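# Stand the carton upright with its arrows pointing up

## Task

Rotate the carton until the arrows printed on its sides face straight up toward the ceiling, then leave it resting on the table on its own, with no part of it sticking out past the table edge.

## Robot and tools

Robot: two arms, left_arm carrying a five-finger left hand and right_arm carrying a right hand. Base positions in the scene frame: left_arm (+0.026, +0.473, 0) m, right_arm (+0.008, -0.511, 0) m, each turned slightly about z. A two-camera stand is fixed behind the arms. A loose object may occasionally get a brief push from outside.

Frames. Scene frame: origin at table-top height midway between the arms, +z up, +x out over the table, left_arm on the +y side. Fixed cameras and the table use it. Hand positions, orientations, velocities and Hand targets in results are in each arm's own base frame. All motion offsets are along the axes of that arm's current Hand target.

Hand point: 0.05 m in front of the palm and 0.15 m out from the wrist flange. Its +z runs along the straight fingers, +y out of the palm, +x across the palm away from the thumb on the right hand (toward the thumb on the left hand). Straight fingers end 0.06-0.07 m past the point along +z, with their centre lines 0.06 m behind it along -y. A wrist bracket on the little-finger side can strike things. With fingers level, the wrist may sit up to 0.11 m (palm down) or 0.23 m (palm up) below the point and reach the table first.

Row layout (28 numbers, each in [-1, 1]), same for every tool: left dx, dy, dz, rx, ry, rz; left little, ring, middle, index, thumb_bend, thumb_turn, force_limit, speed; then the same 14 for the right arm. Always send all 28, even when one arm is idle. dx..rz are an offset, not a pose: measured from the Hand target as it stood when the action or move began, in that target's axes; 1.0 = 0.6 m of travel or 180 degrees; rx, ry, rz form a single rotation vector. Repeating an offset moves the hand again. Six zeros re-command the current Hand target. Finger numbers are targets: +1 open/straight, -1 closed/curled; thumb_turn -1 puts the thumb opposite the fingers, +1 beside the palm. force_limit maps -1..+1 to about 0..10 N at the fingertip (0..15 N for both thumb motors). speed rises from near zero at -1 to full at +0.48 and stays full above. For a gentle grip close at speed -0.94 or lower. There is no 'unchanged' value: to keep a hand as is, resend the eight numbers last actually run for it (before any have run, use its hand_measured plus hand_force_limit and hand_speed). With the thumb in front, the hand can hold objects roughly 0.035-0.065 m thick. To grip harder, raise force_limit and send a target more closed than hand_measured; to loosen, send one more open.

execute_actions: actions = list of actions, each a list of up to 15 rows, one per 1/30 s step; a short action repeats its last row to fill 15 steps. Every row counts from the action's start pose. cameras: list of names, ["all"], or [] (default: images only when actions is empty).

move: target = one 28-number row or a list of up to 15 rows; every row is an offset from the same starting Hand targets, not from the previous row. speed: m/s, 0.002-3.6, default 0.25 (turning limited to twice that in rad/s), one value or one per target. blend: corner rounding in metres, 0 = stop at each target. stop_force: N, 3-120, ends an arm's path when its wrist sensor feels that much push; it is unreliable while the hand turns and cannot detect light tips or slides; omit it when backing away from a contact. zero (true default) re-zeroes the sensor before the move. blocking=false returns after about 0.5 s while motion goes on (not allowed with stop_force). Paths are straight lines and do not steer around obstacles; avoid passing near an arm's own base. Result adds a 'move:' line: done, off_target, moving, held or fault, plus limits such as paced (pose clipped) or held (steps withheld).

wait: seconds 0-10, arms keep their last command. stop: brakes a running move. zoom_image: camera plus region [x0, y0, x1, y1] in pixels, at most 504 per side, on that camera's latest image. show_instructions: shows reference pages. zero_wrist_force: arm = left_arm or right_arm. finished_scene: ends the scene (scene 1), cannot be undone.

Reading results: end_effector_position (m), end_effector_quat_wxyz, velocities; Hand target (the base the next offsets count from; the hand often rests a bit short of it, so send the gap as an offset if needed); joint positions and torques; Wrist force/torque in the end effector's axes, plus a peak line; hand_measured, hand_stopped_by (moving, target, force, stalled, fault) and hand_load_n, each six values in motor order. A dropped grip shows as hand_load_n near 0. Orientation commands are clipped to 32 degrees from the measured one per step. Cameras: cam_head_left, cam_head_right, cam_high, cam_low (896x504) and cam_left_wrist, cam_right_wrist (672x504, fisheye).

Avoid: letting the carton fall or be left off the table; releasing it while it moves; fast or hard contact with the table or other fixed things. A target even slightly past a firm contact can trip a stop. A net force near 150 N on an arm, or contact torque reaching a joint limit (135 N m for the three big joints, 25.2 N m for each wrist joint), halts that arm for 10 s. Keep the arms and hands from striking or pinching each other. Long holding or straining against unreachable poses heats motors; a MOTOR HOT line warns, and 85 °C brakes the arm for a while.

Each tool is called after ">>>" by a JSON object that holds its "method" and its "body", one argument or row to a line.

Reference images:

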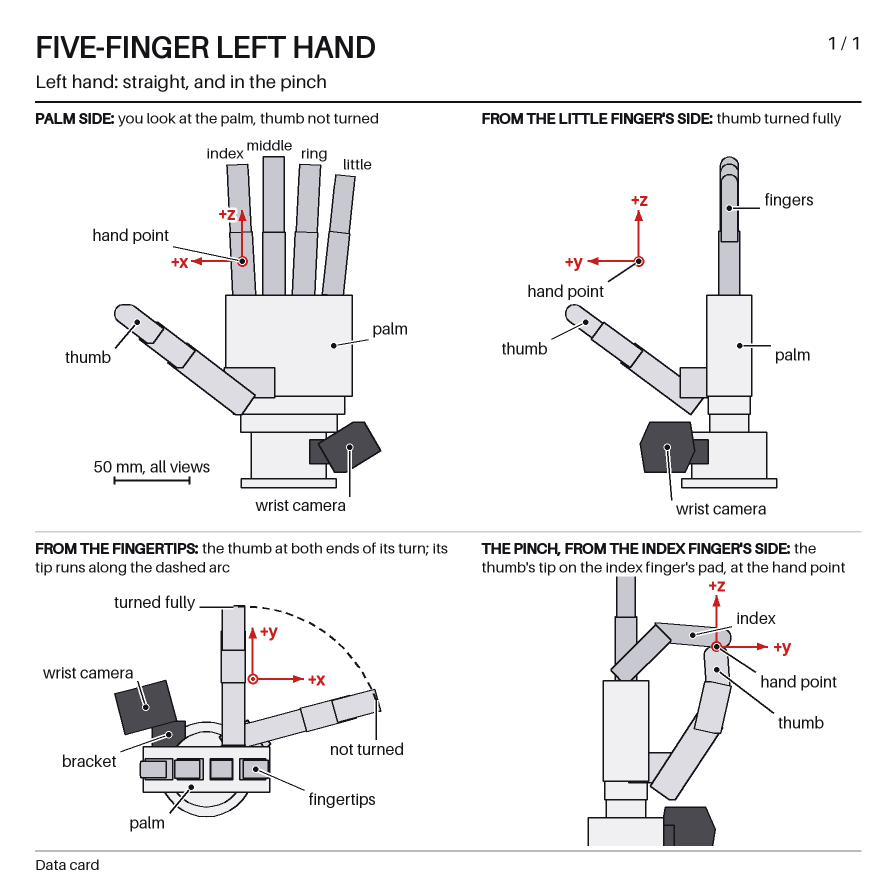

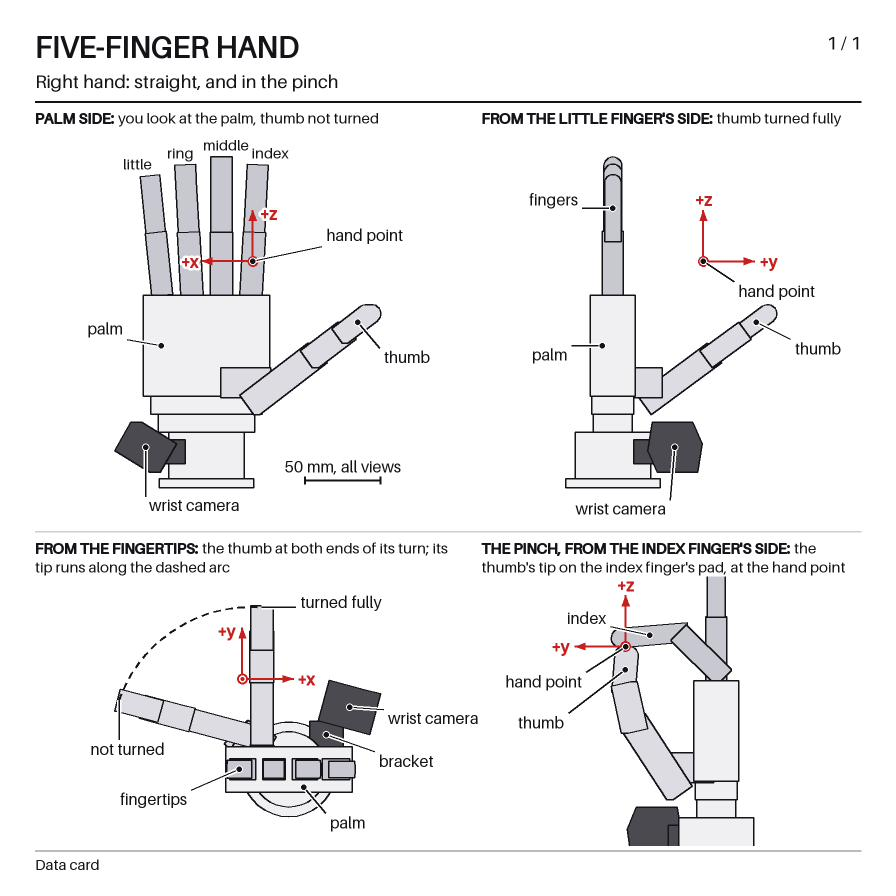

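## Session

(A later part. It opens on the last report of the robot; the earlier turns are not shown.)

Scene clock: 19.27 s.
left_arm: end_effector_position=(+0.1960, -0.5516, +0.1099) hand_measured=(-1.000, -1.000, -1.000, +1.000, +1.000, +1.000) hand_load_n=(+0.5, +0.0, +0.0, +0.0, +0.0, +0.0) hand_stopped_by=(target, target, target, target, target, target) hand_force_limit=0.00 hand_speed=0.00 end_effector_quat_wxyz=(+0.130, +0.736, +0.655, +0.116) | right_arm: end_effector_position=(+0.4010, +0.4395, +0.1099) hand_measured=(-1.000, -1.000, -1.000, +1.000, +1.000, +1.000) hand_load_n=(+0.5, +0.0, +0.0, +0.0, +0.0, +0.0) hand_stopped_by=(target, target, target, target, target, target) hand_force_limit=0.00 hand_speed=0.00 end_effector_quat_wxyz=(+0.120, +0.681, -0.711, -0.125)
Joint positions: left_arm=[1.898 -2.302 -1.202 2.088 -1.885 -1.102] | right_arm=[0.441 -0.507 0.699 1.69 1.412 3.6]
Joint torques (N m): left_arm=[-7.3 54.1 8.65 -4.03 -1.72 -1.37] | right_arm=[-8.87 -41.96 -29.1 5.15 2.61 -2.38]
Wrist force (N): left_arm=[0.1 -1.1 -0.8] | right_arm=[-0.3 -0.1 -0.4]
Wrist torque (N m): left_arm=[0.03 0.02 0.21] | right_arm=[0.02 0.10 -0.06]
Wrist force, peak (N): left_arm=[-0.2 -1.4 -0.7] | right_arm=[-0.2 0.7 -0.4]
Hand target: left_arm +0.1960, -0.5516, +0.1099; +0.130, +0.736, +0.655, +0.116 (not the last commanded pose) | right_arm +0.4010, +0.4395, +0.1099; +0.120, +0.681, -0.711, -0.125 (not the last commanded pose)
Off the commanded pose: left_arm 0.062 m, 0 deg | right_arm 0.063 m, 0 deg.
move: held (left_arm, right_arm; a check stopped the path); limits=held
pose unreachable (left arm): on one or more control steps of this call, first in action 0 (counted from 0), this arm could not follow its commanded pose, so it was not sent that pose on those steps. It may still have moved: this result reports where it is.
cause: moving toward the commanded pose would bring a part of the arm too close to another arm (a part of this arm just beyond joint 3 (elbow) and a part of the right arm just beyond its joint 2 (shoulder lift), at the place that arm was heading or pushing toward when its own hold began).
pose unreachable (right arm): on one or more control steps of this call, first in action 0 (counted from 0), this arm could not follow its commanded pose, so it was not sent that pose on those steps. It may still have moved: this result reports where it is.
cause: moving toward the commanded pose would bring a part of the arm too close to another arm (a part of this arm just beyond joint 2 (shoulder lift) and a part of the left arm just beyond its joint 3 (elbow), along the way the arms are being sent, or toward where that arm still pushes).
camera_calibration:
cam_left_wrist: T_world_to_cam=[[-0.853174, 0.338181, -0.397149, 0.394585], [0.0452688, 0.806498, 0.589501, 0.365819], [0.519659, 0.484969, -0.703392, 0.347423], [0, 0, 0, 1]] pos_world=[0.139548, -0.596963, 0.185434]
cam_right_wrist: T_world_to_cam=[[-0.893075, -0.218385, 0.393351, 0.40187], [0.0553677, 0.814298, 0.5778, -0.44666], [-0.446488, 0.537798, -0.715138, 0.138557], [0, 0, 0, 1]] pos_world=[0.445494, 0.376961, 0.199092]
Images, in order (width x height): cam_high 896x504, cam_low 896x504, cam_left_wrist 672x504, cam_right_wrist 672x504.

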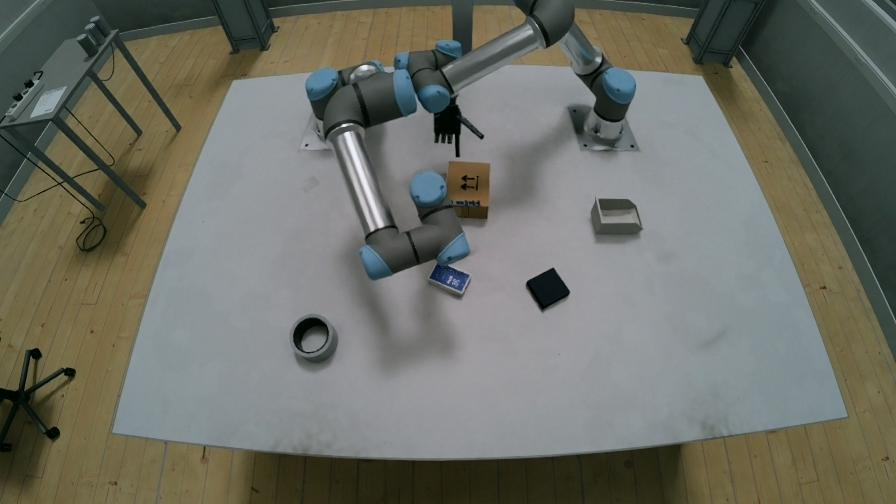

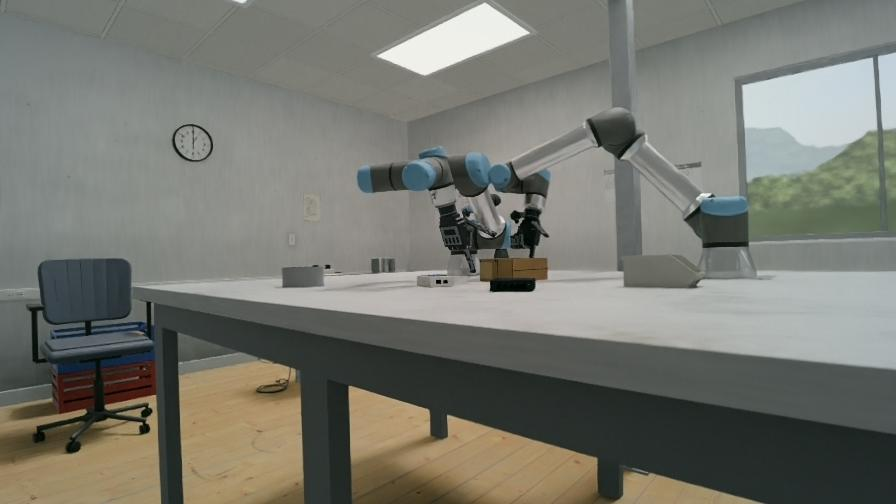

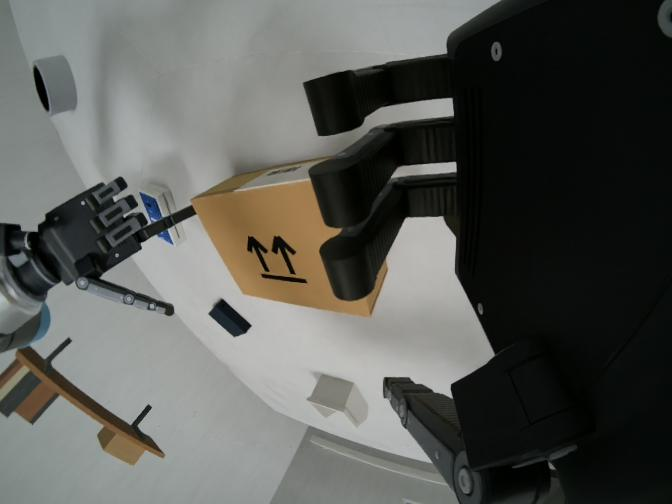

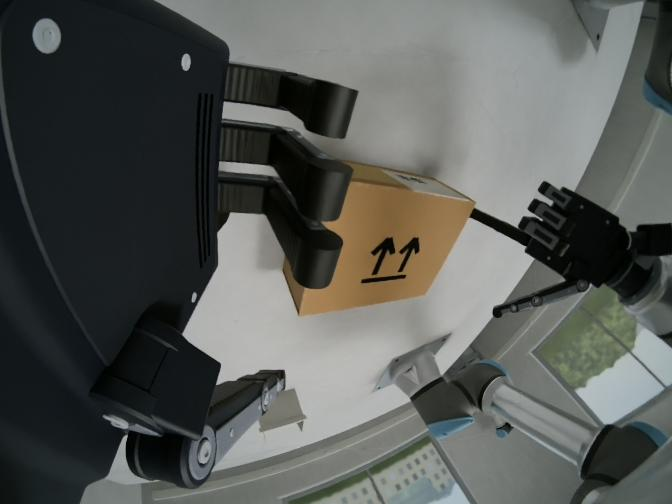

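>>> {"method": "move", "body": {
  "target": [0.0542,-0.0041,0.0113,0,-0.1305,-0.0475,-1,-1,-1,1,1,1,0,0,0.0542,-0.0041,0.0113,0,-0.1305,-0.0475,-1,-1,-1,1,1,1,0,0],
  "speed": 0.15,
  "cameras": ["all"]
}}

Scene clock: 22.47 s.
left_arm: end_effector_position=(+0.1998, -0.5193, +0.1027) hand_measured=(-1.000, -1.000, -1.000, +1.000, +1.000, +1.000) hand_load_n=(+0.0, +0.0, +0.0, +0.0, +0.0, +0.0) hand_stopped_by=(target, target, target, target, target, target) hand_force_limit=0.00 hand_speed=0.00 end_effector_quat_wxyz=(+0.268, +0.693, +0.667, -0.046) | right_arm: end_effector_position=(+0.3996, +0.4070, +0.1027) hand_measured=(-1.000, -1.000, -1.000, +1.000, +1.000, +1.000) hand_load_n=(+0.0, +0.0, +0.0, +0.0, +0.0, +0.0) hand_stopped_by=(target, target, target, target, target, target) hand_force_limit=0.00 hand_speed=0.00 end_effector_quat_wxyz=(-0.036, +0.692, -0.668, -0.269)
Joint positions: left_arm=[2.023 -1.976 -1.674 2.627 -1.645 -1.059] | right_arm=[0.263 -0.67 1.107 1.372 1.069 3.308]
Joint torques (N m): left_arm=[9.46 41.96 8.54 0.57 1.16 1.11] | right_arm=[-8.36 -57.33 -3.27 0.25 -3.51 -2.2]
Wrist force (N): left_arm=[0.6 -1.0 -0.7] | right_arm=[-0.3 0.2 0.1]
Wrist torque (N m): left_arm=[0.01 0.07 0.01] | right_arm=[0.08 0.08 0.16]
Wrist force, peak (N): left_arm=[0.2 -1.3 -1.0] | right_arm=[-0.6 0.2 -0.2]
Hand target: left_arm +0.1998, -0.5193, +0.1027; +0.268, +0.693, +0.667, -0.046 | right_arm +0.3996, +0.4070, +0.1027; -0.037, +0.692, -0.668, -0.269
Off the commanded pose: left_arm 0.000 m, 0 deg | right_arm 0.000 m, 0 deg.
move: done
camera_calibration:
cam_left_wrist: T_world_to_cam=[[-0.875259, 0.14976, -0.459884, 0.29705], [0.065618, 0.978831, 0.193868, 0.469829], [0.479182, 0.139508, -0.866557, 0.170202], [0, 0, 0, 1]] pos_world=[0.147609, -0.528114, 0.193014]
cam_right_wrist: T_world_to_cam=[[-0.899052, -0.36063, 0.248295, 0.471513], [0.0415528, 0.494252, 0.868325, -0.309968], [-0.435865, 0.790987, -0.429374, 0.0135793], [0, 0, 0, 1]] pos_world=[0.442714, 0.312503, 0.157909]

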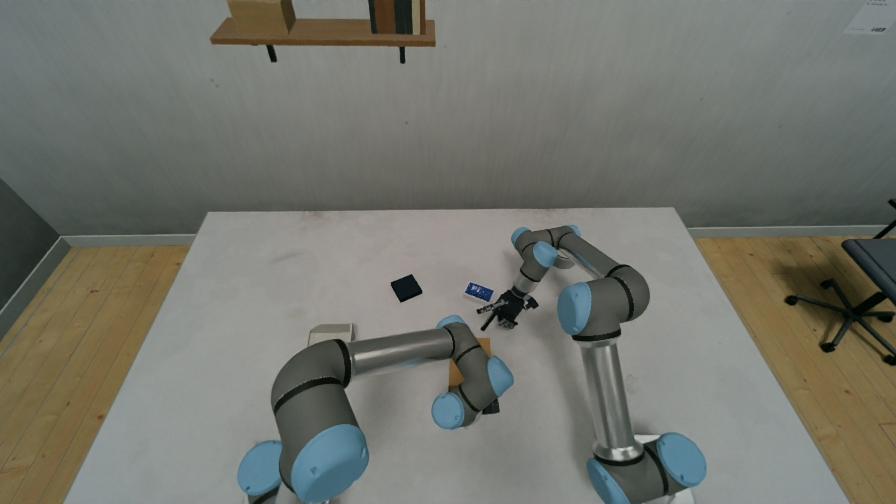

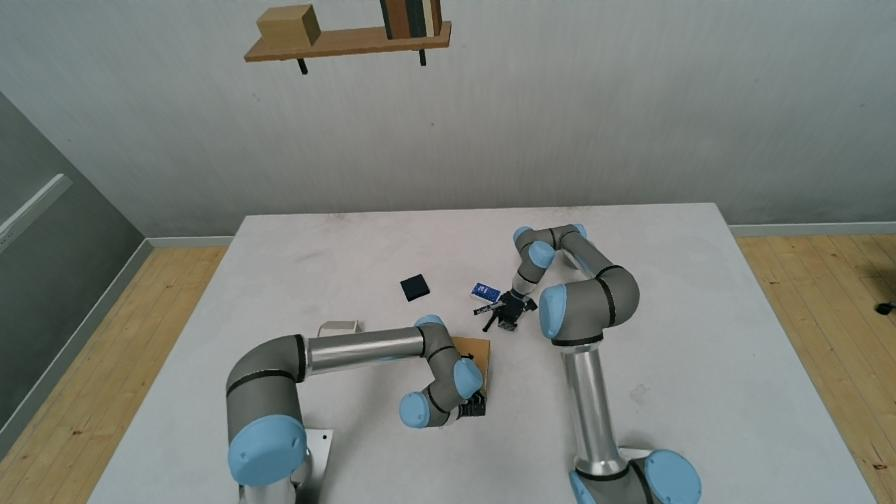

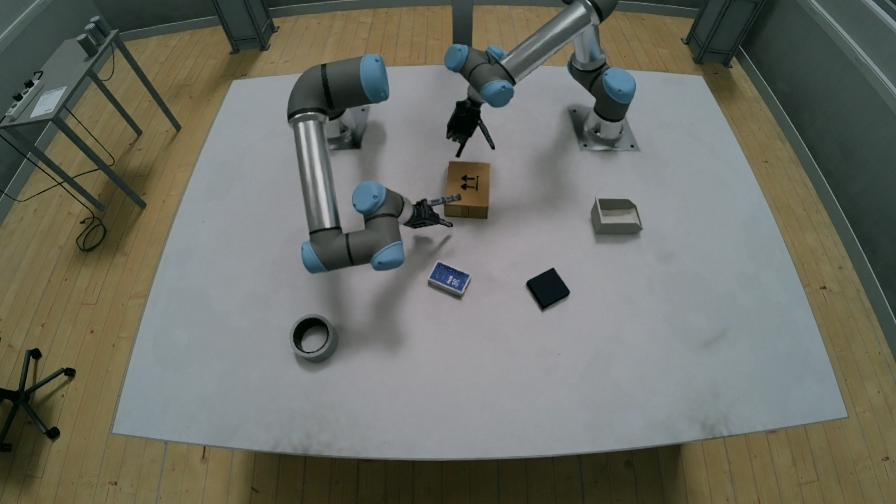

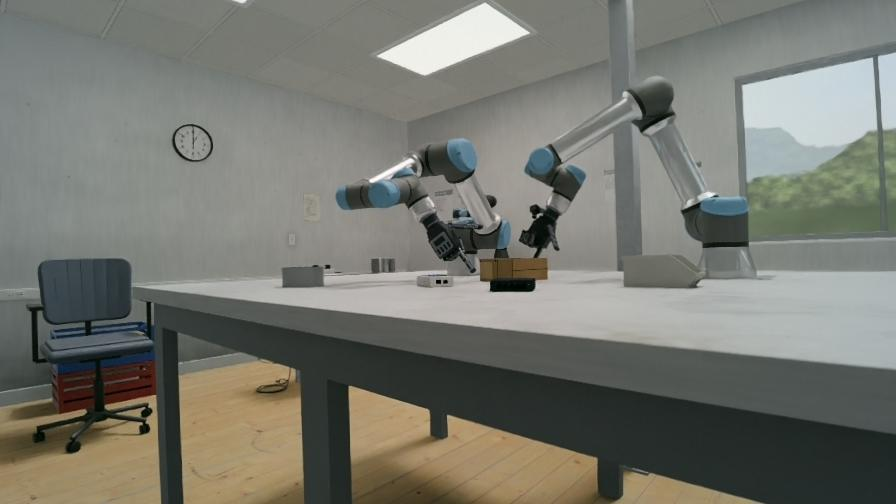

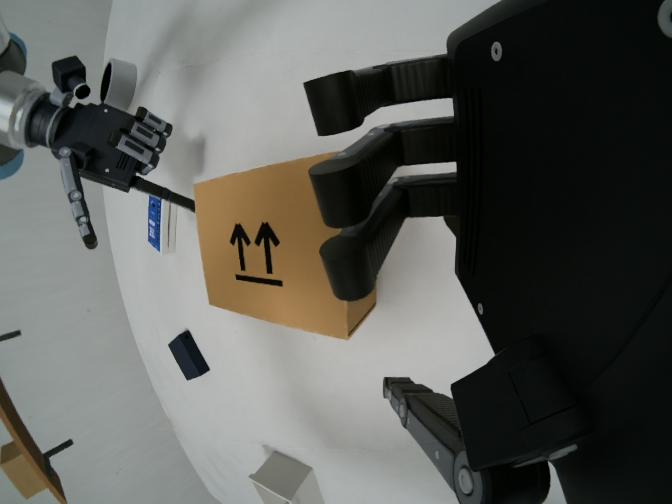

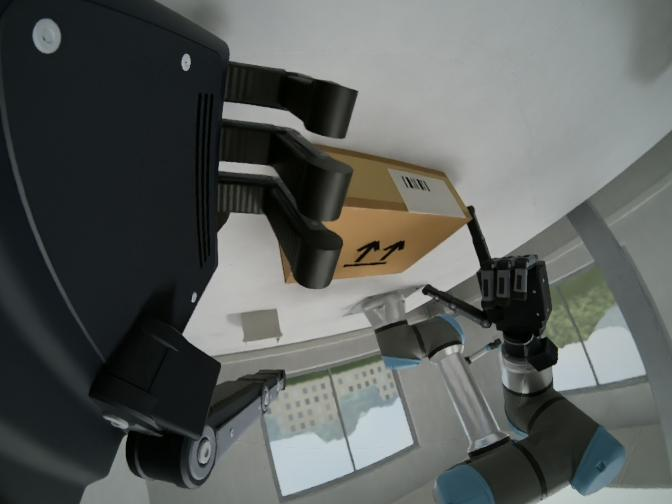

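>>> {"method": "move", "body": {
  "target": [0,0.1018,0.0370,0,0,0,-1,-1,-1,1,1,1,0,0,0,0.1018,0.0370,0,0,0,-1,-1,-1,1,1,1,0,0],
  "speed": 0.03,
  "stop_force": 5,
  "cameras": ["cam_high","cam_low","cam_left_wrist","cam_right_wrist"]
}}

Scene clock: 25.53 s.
left_arm: end_effector_position=(+0.2459, -0.5246, +0.1027) hand_measured=(-1.000, -1.000, -1.000, +1.000, +1.000, +1.000) hand_load_n=(+0.0, +0.0, +0.0, +0.5, +0.0, +0.0) hand_stopped_by=(target, target, target, target, target, target) hand_force_limit=0.00 hand_speed=0.00 end_effector_quat_wxyz=(+0.268, +0.693, +0.667, -0.046) | right_arm: end_effector_position=(+0.3531, +0.4090, +0.1027) hand_measured=(-1.000, -1.000, -1.000, +1.000, +1.000, +1.000) hand_load_n=(+0.0, +0.0, +0.0, +0.5, +0.0, +0.0) hand_stopped_by=(target, target, target, target, target, target) hand_force_limit=0.00 hand_speed=0.00 end_effector_quat_wxyz=(-0.036, +0.692, -0.668, -0.270)
Joint positions: left_arm=[2.111 -2.006 -1.628 2.615 -1.599 -0.984] | right_arm=[0.289 -0.763 1.281 1.277 1.063 3.336]
Joint torques (N m): left_arm=[-5.96 42.14 8.37 -0.19 -1.84 -1.28] | right_arm=[-7.9 -32.56 -25.17 5.75 1.9 -2.32]
Wrist force (N): left_arm=[0.2 -3.8 -3.4] | right_arm=[-1.2 -3.2 -2.1]
Wrist torque (N m): left_arm=[0.25 -0.01 0.19] | right_arm=[0.29 0.16 0.00]
Wrist force, peak (N): left_arm=[-1.6 -19.9 -13.8] | right_arm=[-1.5 -22.7 -11.7]
Hand target: left_arm +0.2459, -0.5246, +0.1027; +0.268, +0.693, +0.667, -0.046 (not the last commanded pose) | right_arm +0.3531, +0.4090, +0.1027; -0.036, +0.692, -0.668, -0.270 (not the last commanded pose)
Off the commanded pose: left_arm 0.019 m, 0 deg | right_arm 0.018 m, 0 deg.
move: contact (left_arm, right_arm)
camera_calibration:
cam_left_wrist: T_world_to_cam=[[-0.875219, 0.149494, -0.460048, 0.338076], [0.0655003, 0.978914, 0.193489, 0.472136], [0.479273, 0.139212, -0.866555, 0.148675], [0, 0, 0, 1]] pos_world=[0.19371, -0.533418, 0.193013]
cam_right_wrist: T_world_to_cam=[[-0.898912, -0.360867, 0.24846, 0.430421], [0.0416519, 0.494136, 0.868386, -0.309036], [-0.436145, 0.790952, -0.429154, -0.00818247], [0, 0, 0, 1]] pos_world=[0.396214, 0.314503, 0.157909]
Images, in order (width x height): cam_high 896x504, cam_low 896x504, cam_left_wrist 672x504, cam_right_wrist 672x504.

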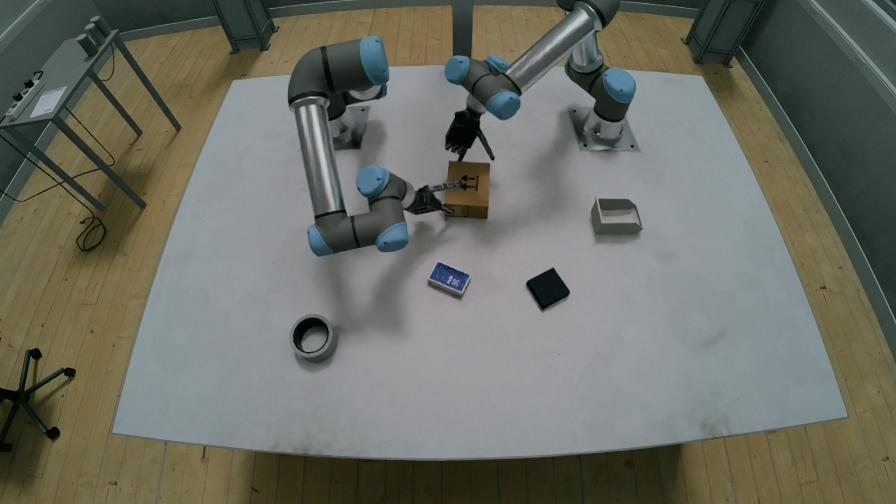

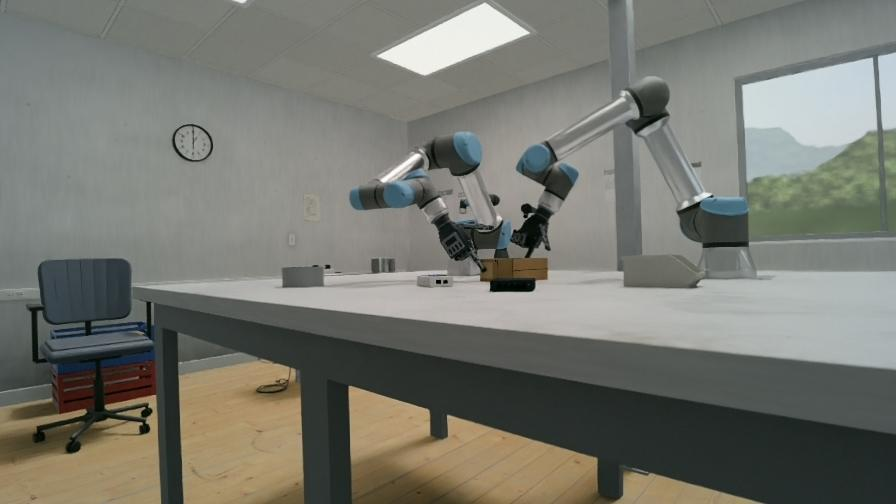

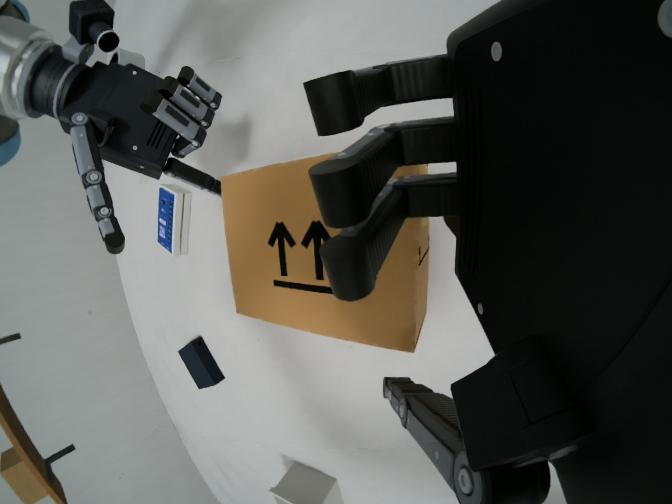

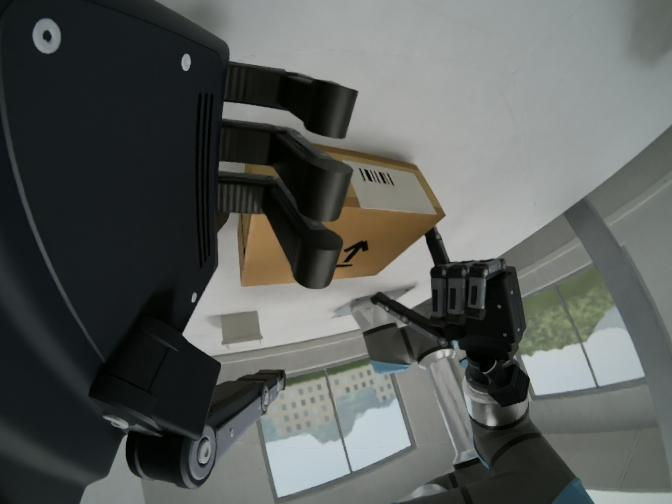

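>>> {"method": "move", "body": {
  "target": [0,0.0016,0.0006,0,0,0,-1,-1,-1,1,1,1,0,0,0,0.0016,0.0006,0,0,0,-1,-1,-1,1,1,1,0,0],
  "speed": 0.01
}}

Scene clock: 26.37 s.
left_arm: end_effector_position=(+0.2467, -0.5247, +0.1027) hand_measured=(-1.000, -1.000, -1.000, +1.000, +1.000, +1.000) hand_load_n=(+0.0, +0.0, +0.0, +2.0, +0.0, +0.0) hand_stopped_by=(target, target, target, target, target, target) hand_force_limit=0.00 hand_speed=0.00 end_effector_quat_wxyz=(+0.268, +0.693, +0.667, -0.046) | right_arm: end_effector_position=(+0.3522, +0.4090, +0.1027) hand_measured=(-1.000, -1.000, -1.000, +1.000, +1.000, +1.000) hand_load_n=(+0.0, +0.0, +0.0, +2.5, +0.0, +0.0) hand_stopped_by=(target, target, target, target, target, target) hand_force_limit=0.00 hand_speed=0.00 end_effector_quat_wxyz=(-0.036, +0.693, -0.668, -0.269)
Joint positions: left_arm=[2.113 -2.007 -1.627 2.614 -1.598 -0.982] | right_arm=[0.289 -0.765 1.284 1.275 1.063 3.337]
Joint torques (N m): left_arm=[17.48 24.96 29.35 0.19 -2.25 1.56] | right_arm=[14.03 -48.97 2.46 3.41 -2.16 1.7]
Wrist force (N): left_arm=[-0.4 -17.9 -11.3] | right_arm=[-2.2 -19.2 -9.4]
Wrist torque (N m): left_arm=[0.88 0.02 0.02] | right_arm=[0.85 0.06 -0.21]
Wrist force, peak (N): left_arm=[-0.4 -17.9 -11.3] | right_arm=[-2.2 -19.2 -9.4]
Hand target: left_arm +0.2469, -0.5247, +0.1027; +0.268, +0.693, +0.667, -0.046 | right_arm +0.3521, +0.4091, +0.1027; -0.036, +0.692, -0.668, -0.270
Off the commanded pose: left_arm 0.000 m, 0 deg | right_arm 0.000 m, 0 deg.
move: done

>>> {"method": "move", "body": {
  "target": [-0.0015,0.0108,-0.0298,0,0,0,-1,-1,-1,1,1,1,0,0,-0.0232,0.0074,-0.0202,0,0,0,-1,-1,-1,1,1,1,0,0],
  "speed": 0.03,
  "cameras": ["cam_high","cam_low","cam_left_wrist","cam_right_wrist"]
}}

Scene clock: 28.07 s.
left_arm: end_effector_position=(+0.2477, -0.5176, +0.1201) hand_measured=(-1.000, -1.000, -1.000, +1.000, +1.000, +1.000) hand_load_n=(+0.0, +0.0, +0.0, +3.0, +0.0, +0.0) hand_stopped_by=(target, target, target, target, target, target) hand_force_limit=0.00 hand_speed=0.00 end_effector_quat_wxyz=(+0.268, +0.693, +0.667, -0.046) | right_arm: end_effector_position=(+0.3523, +0.4161, +0.1201) hand_measured=(-1.000, -1.000, -1.000, +1.000, +1.000, +1.000) hand_load_n=(+0.0, +0.0, +0.5, +3.0, +0.0, +0.0) hand_stopped_by=(target, target, target, target, target, target) hand_force_limit=0.00 hand_speed=0.00 end_effector_quat_wxyz=(-0.036, +0.692, -0.668, -0.270)
Joint positions: left_arm=[2.123 -1.973 -1.627 2.581 -1.593 -0.974] | right_arm=[0.302 -0.777 1.255 1.31 1.06 3.351]
Joint torques (N m): left_arm=[17.6 45.18 31.73 0.51 -2.76 1.76] | right_arm=[12.57 -52.43 -20.68 8.69 -4.12 1.66]
Wrist force (N): left_arm=[2.6 -22.1 -5.1] | right_arm=[-0.8 -20.9 -5.4]
Wrist torque (N m): left_arm=[0.60 0.01 0.19] | right_arm=[0.68 0.30 -0.14]
Wrist force, peak (N): left_arm=[-1.1 -20.9 -12.8] | right_arm=[-1.3 -22.2 -11.1]
Hand target: left_arm +0.2477, -0.5176, +0.1203; +0.268, +0.693, +0.667, -0.046 | right_arm +0.3523, +0.4162, +0.1203; -0.036, +0.692, -0.668, -0.270
Off the commanded pose: left_arm 0.000 m, 0 deg | right_arm 0.000 m, 0 deg.
move: done
camera_calibration:
cam_left_wrist: T_world_to_cam=[[-0.875264, 0.149527, -0.459951, 0.346584], [0.0654999, 0.978894, 0.193589, 0.461884], [0.47919, 0.139315, -0.866584, 0.16192], [0, 0, 0, 1]] pos_world=[0.195509, -0.526517, 0.210313]
cam_right_wrist: T_world_to_cam=[[-0.898912, -0.360867, 0.24846, 0.428056], [0.0416519, 0.494136, 0.868386, -0.327539], [-0.436145, 0.790952, -0.429154, -0.00667916], [0, 0, 0, 1]] pos_world=[0.395514, 0.321603, 0.175209]
Images, in order (width x height): cam_high 896x504, cam_low 896x504, cam_left_wrist 672x504, cam_right_wrist 672x504.

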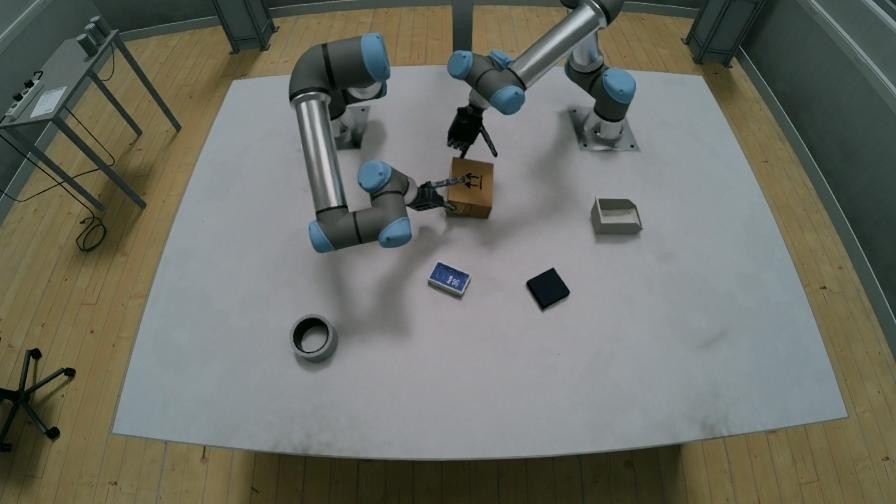

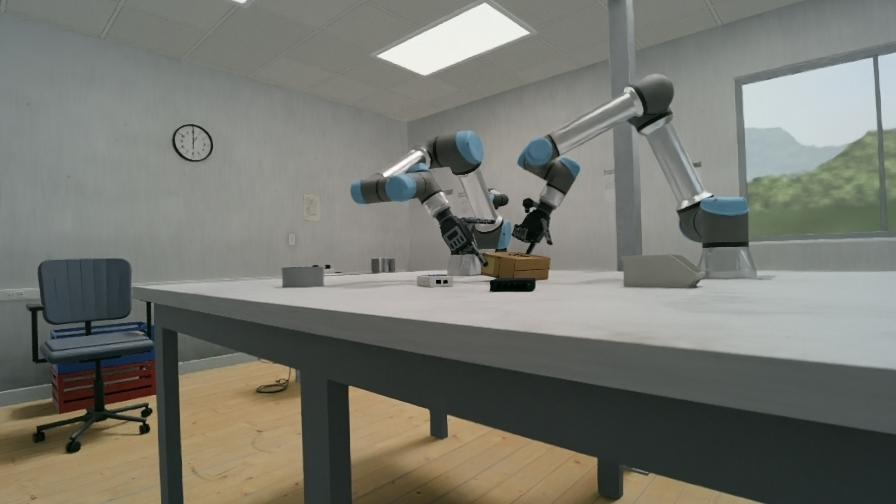

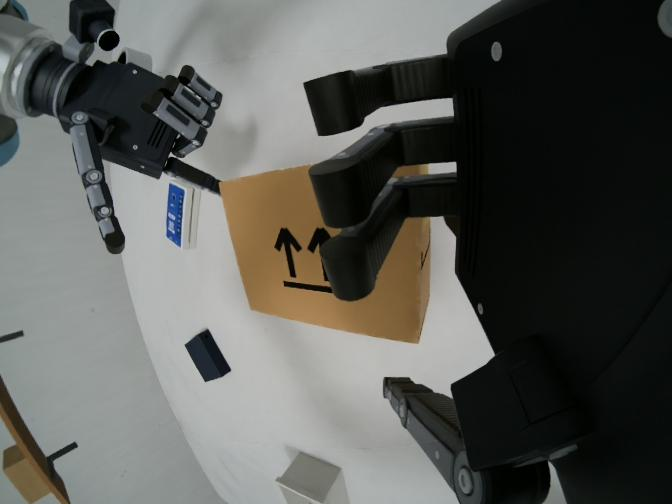

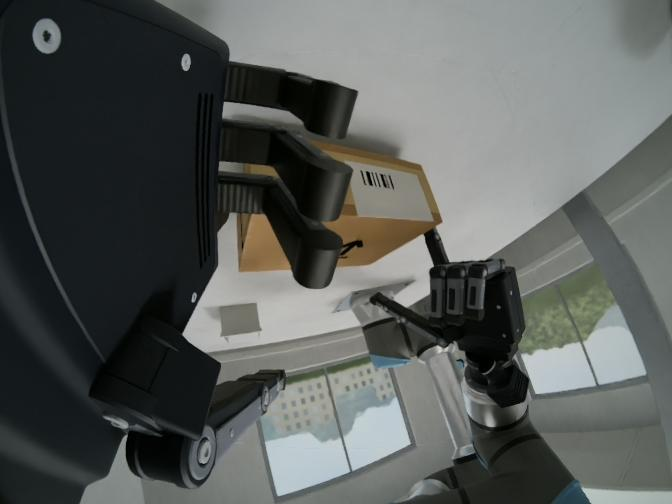

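>>> {"method": "move", "body": {
  "target": [
    [0.0060,0.0133,-0.0367,0,0,0,-1,-1,-1,1,1,1,0,0,-0.0337,0.0070,-0.0195,0,0,0,-1,-1,-1,1,1,1,0,0],
    [0.0202,0.0260,-0.0714,0,0,0,-1,-1,-1,1,1,1,0,0,-0.0712,0.0114,-0.0313,0,0,0,-1,-1,-1,1,1,1,0,0]
  ],
  "blend": 0.003,
  "speed": 0.04,
  "cameras": ["cam_high","cam_low","cam_left_wrist","cam_right_wrist"]
}}

Scene clock: 30.37 s.
left_arm: end_effector_position=(+0.2512, -0.4876, +0.1564) hand_measured=(-1.000, -1.000, -1.000, +1.000, +1.000, +1.000) hand_load_n=(+0.0, +0.0, +0.0, +2.5, +0.0, +0.0) hand_stopped_by=(target, target, target, target, target, target) hand_force_limit=0.00 hand_speed=0.00 end_effector_quat_wxyz=(+0.268, +0.693, +0.667, -0.046) | right_arm: end_effector_position=(+0.3536, +0.4464, +0.1563) hand_measured=(-1.000, -1.000, -1.000, +1.000, +1.000, +1.000) hand_load_n=(+0.0, +0.0, +0.0, +3.0, +0.0, +0.0) hand_stopped_by=(target, target, target, target, target, target) hand_force_limit=0.00 hand_speed=0.00 end_effector_quat_wxyz=(-0.036, +0.692, -0.668, -0.270)
Joint positions: left_arm=[2.169 -1.875 -1.665 2.52 -1.569 -0.934] | right_arm=[0.352 -0.776 1.144 1.392 1.05 3.407]
Joint torques (N m): left_arm=[16.27 41.1 14.58 0.45 -2.4 1.78] | right_arm=[12.99 -34.18 -23.44 8.7 -4.32 1.54]
Wrist force (N): left_arm=[2.2 -21.2 -4.7] | right_arm=[-0.8 -20.1 -4.1]
Wrist torque (N m): left_arm=[0.58 0.07 0.18] | right_arm=[0.60 0.33 -0.15]
Wrist force, peak (N): left_arm=[2.3 -22.8 -5.3] | right_arm=[0.0 -21.8 -6.6]
Hand target: left_arm +0.2512, -0.4875, +0.1565; +0.268, +0.693, +0.667, -0.046 | right_arm +0.3536, +0.4465, +0.1564; -0.036, +0.692, -0.668, -0.270
Off the commanded pose: left_arm 0.000 m, 0 deg | right_arm 0.000 m, 0 deg.
move: done
camera_calibration:
cam_left_wrist: T_world_to_cam=[[-0.875219, 0.149494, -0.460048, 0.361888], [0.0655003, 0.978914, 0.193489, 0.425179], [0.479273, 0.139212, -0.866555, 0.187518], [0, 0, 0, 1]] pos_world=[0.19901, -0.496418, 0.246713]
cam_right_wrist: T_world_to_cam=[[-0.898912, -0.360867, 0.24846, 0.43105], [0.0416519, 0.494136, 0.868386, -0.374083], [-0.436145, 0.790952, -0.429154, -0.0145433], [0, 0, 0, 1]] pos_world=[0.396714, 0.351903, 0.211509]
Images, in order (width x height): cam_high 896x504, cam_low 896x504, cam_left_wrist 672x504, cam_right_wrist 672x504.

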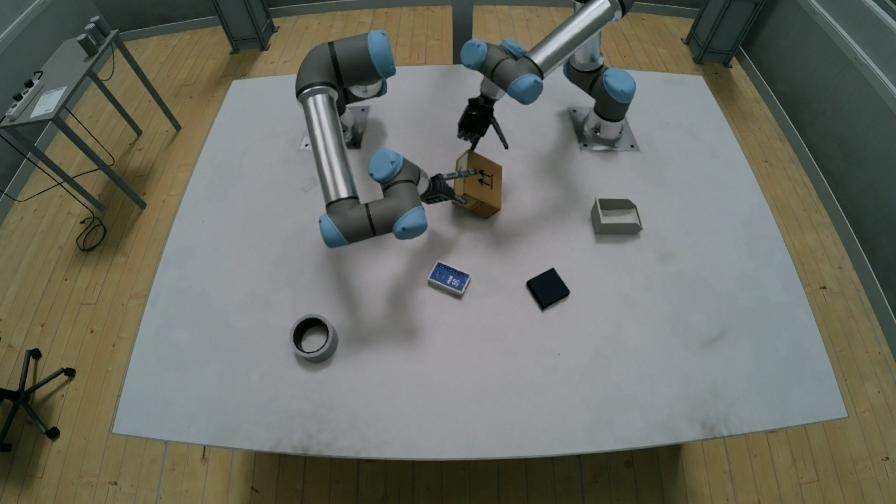

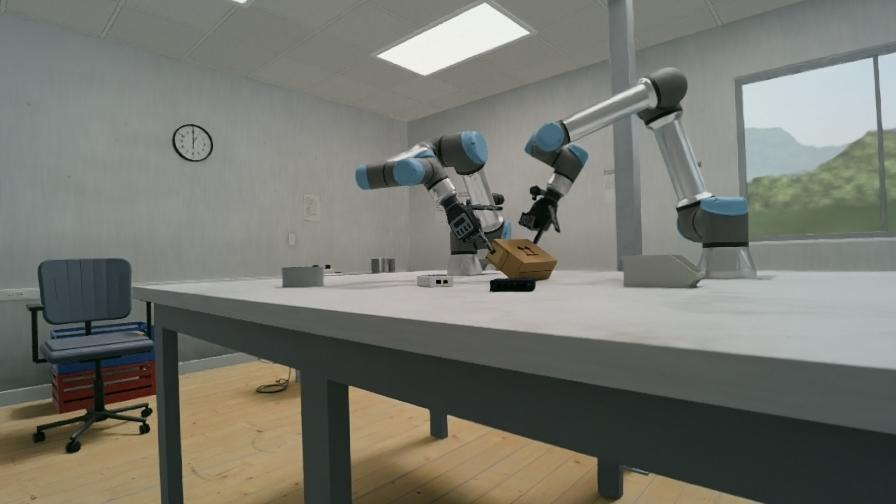

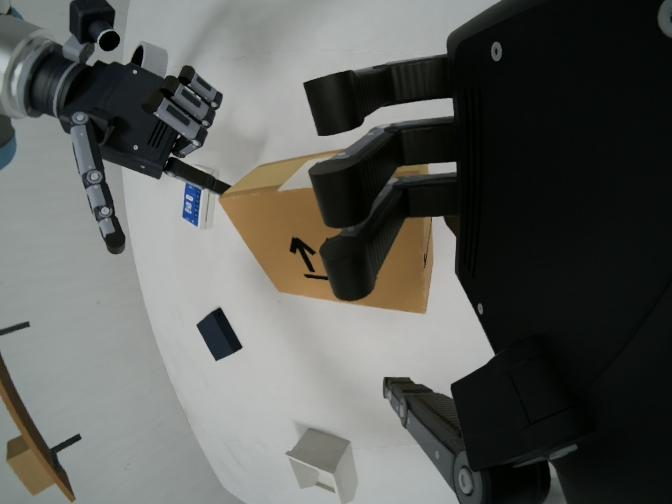

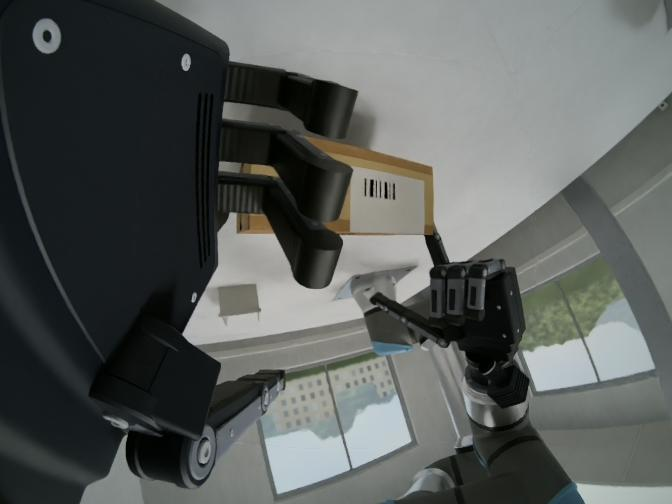

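>>> {"method": "move", "body": {
  "target": [
    [0.0220,0.0113,-0.0310,0,0,0,-1,-1,-1,1,1,1,0,0,-0.0393,0.0015,-0.0041,0,0,0,-1,-1,-1,1,1,1,0,0],
    [0.0503,0.0206,-0.0565,0,0,0,-1,-1,-1,1,1,1,0,0,-0.0787,0.0001,-0.0001,0,0,0,-1,-1,-1,1,1,1,0,0],
    [0.0828,0.0275,-0.0755,0,0,0,-1,-1,-1,1,1,1,0,0,-0.1148,-0.0040,0.0110,0,0,0,-1,-1,-1,1,1,1,0,0]
  ],
  "blend": 0.003,
  "speed": 0.04,
  "cameras": ["cam_high","cam_low","cam_left_wrist","cam_right_wrist"]
}}

Scene clock: 33.03 s.
left_arm: end_effector_position=(+0.2588, -0.4226, +0.1792) hand_measured=(-1.000, -1.000, -1.000, +1.000, +1.000, +1.000) hand_load_n=(+0.0, +0.0, +0.0, +2.0, +0.0, +0.0) hand_stopped_by=(target, target, target, target, target, target) hand_force_limit=0.00 hand_speed=0.00 end_effector_quat_wxyz=(+0.268, +0.693, +0.667, -0.046) | right_arm: end_effector_position=(+0.3564, +0.5118, +0.1791) hand_measured=(-1.000, -1.000, -1.000, +1.000, +1.000, +1.000) hand_load_n=(+0.0, +0.0, +0.0, +1.5, +0.0, +0.0) hand_stopped_by=(target, target, target, target, target, target) hand_force_limit=0.00 hand_speed=0.00 end_effector_quat_wxyz=(-0.036, +0.692, -0.668, -0.270)
Joint positions: left_arm=[2.292 -1.715 -1.804 2.496 -1.505 -0.829] | right_arm=[0.452 -0.687 0.903 1.486 1.034 3.521]
Joint torques (N m): left_arm=[15.97 32.01 13.51 1.68 -1.87 1.49] | right_arm=[14.42 -34.26 -23.79 7.32 -3.81 1.57]
Wrist force (N): left_arm=[-0.4 -18.6 -7.9] | right_arm=[-2.3 -15.1 -8.9]
Wrist torque (N m): left_arm=[0.68 -0.11 0.05] | right_arm=[0.79 0.14 -0.21]
Wrist force, peak (N): left_arm=[-4.7 -20.5 -14.7] | right_arm=[-2.0 -14.7 -15.7]
Hand target: left_arm +0.2588, -0.4226, +0.1792; +0.268, +0.693, +0.667, -0.046 | right_arm +0.3564, +0.5119, +0.1791; -0.036, +0.692, -0.668, -0.270
Off the commanded pose: left_arm 0.000 m, 0 deg | right_arm 0.000 m, 0 deg.
move: done
camera_calibration:
cam_left_wrist: T_world_to_cam=[[-0.875219, 0.149494, -0.460048, 0.369327], [0.0655003, 0.978914, 0.193489, 0.356738], [0.479273, 0.139212, -0.866555, 0.194598], [0, 0, 0, 1]] pos_world=[0.20661, -0.431518, 0.269513]
cam_right_wrist: T_world_to_cam=[[-0.898912, -0.360867, 0.24846, 0.451502], [0.0416519, 0.494136, 0.868386, -0.426316], [-0.436145, 0.790952, -0.429154, -0.0552657], [0, 0, 0, 1]] pos_world=[0.399514, 0.417303, 0.234309]
Images, in order (width x height): cam_high 896x504, cam_low 896x504, cam_left_wrist 672x504, cam_right_wrist 672x504.

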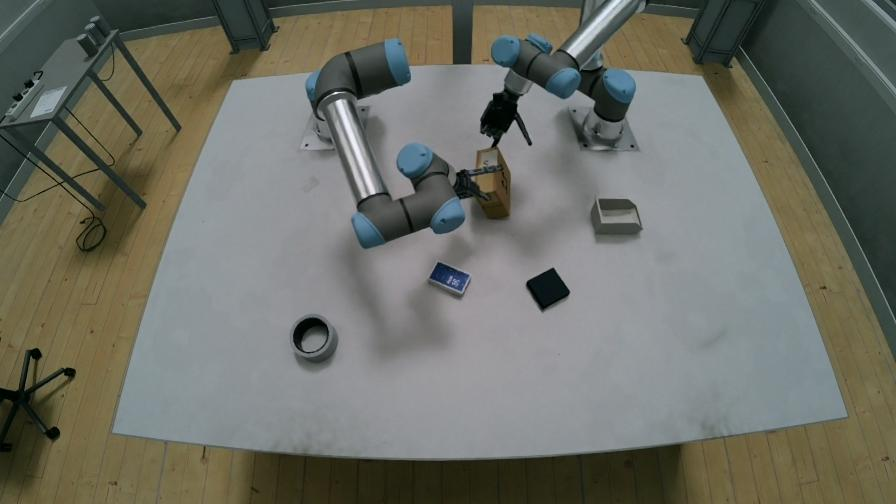

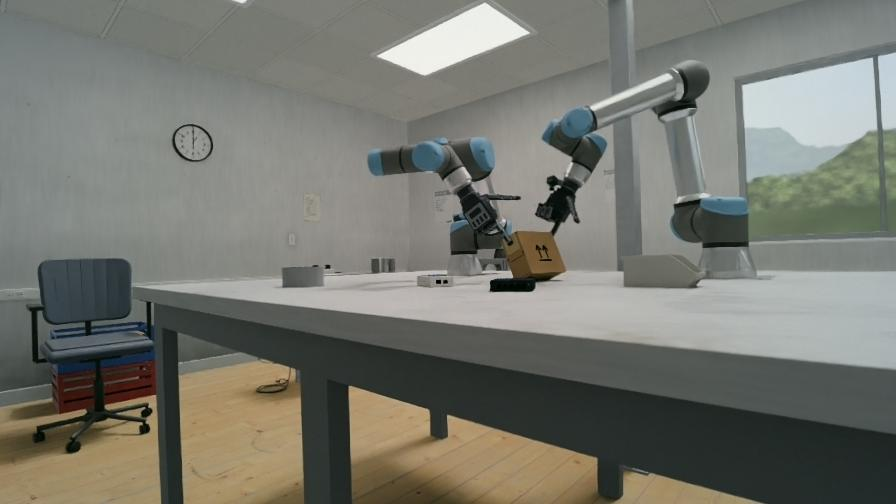

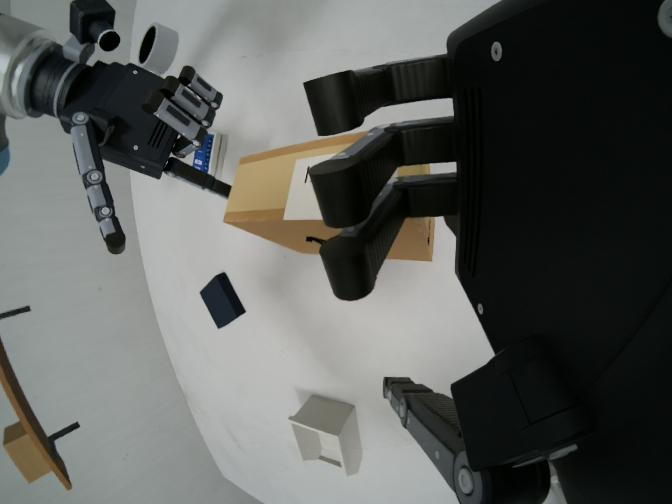

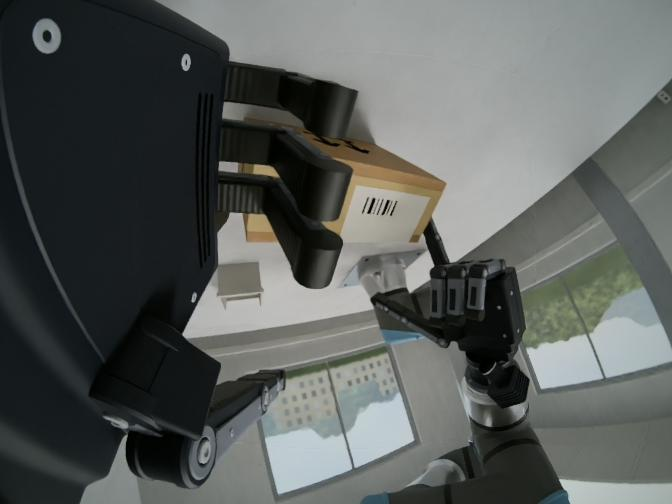

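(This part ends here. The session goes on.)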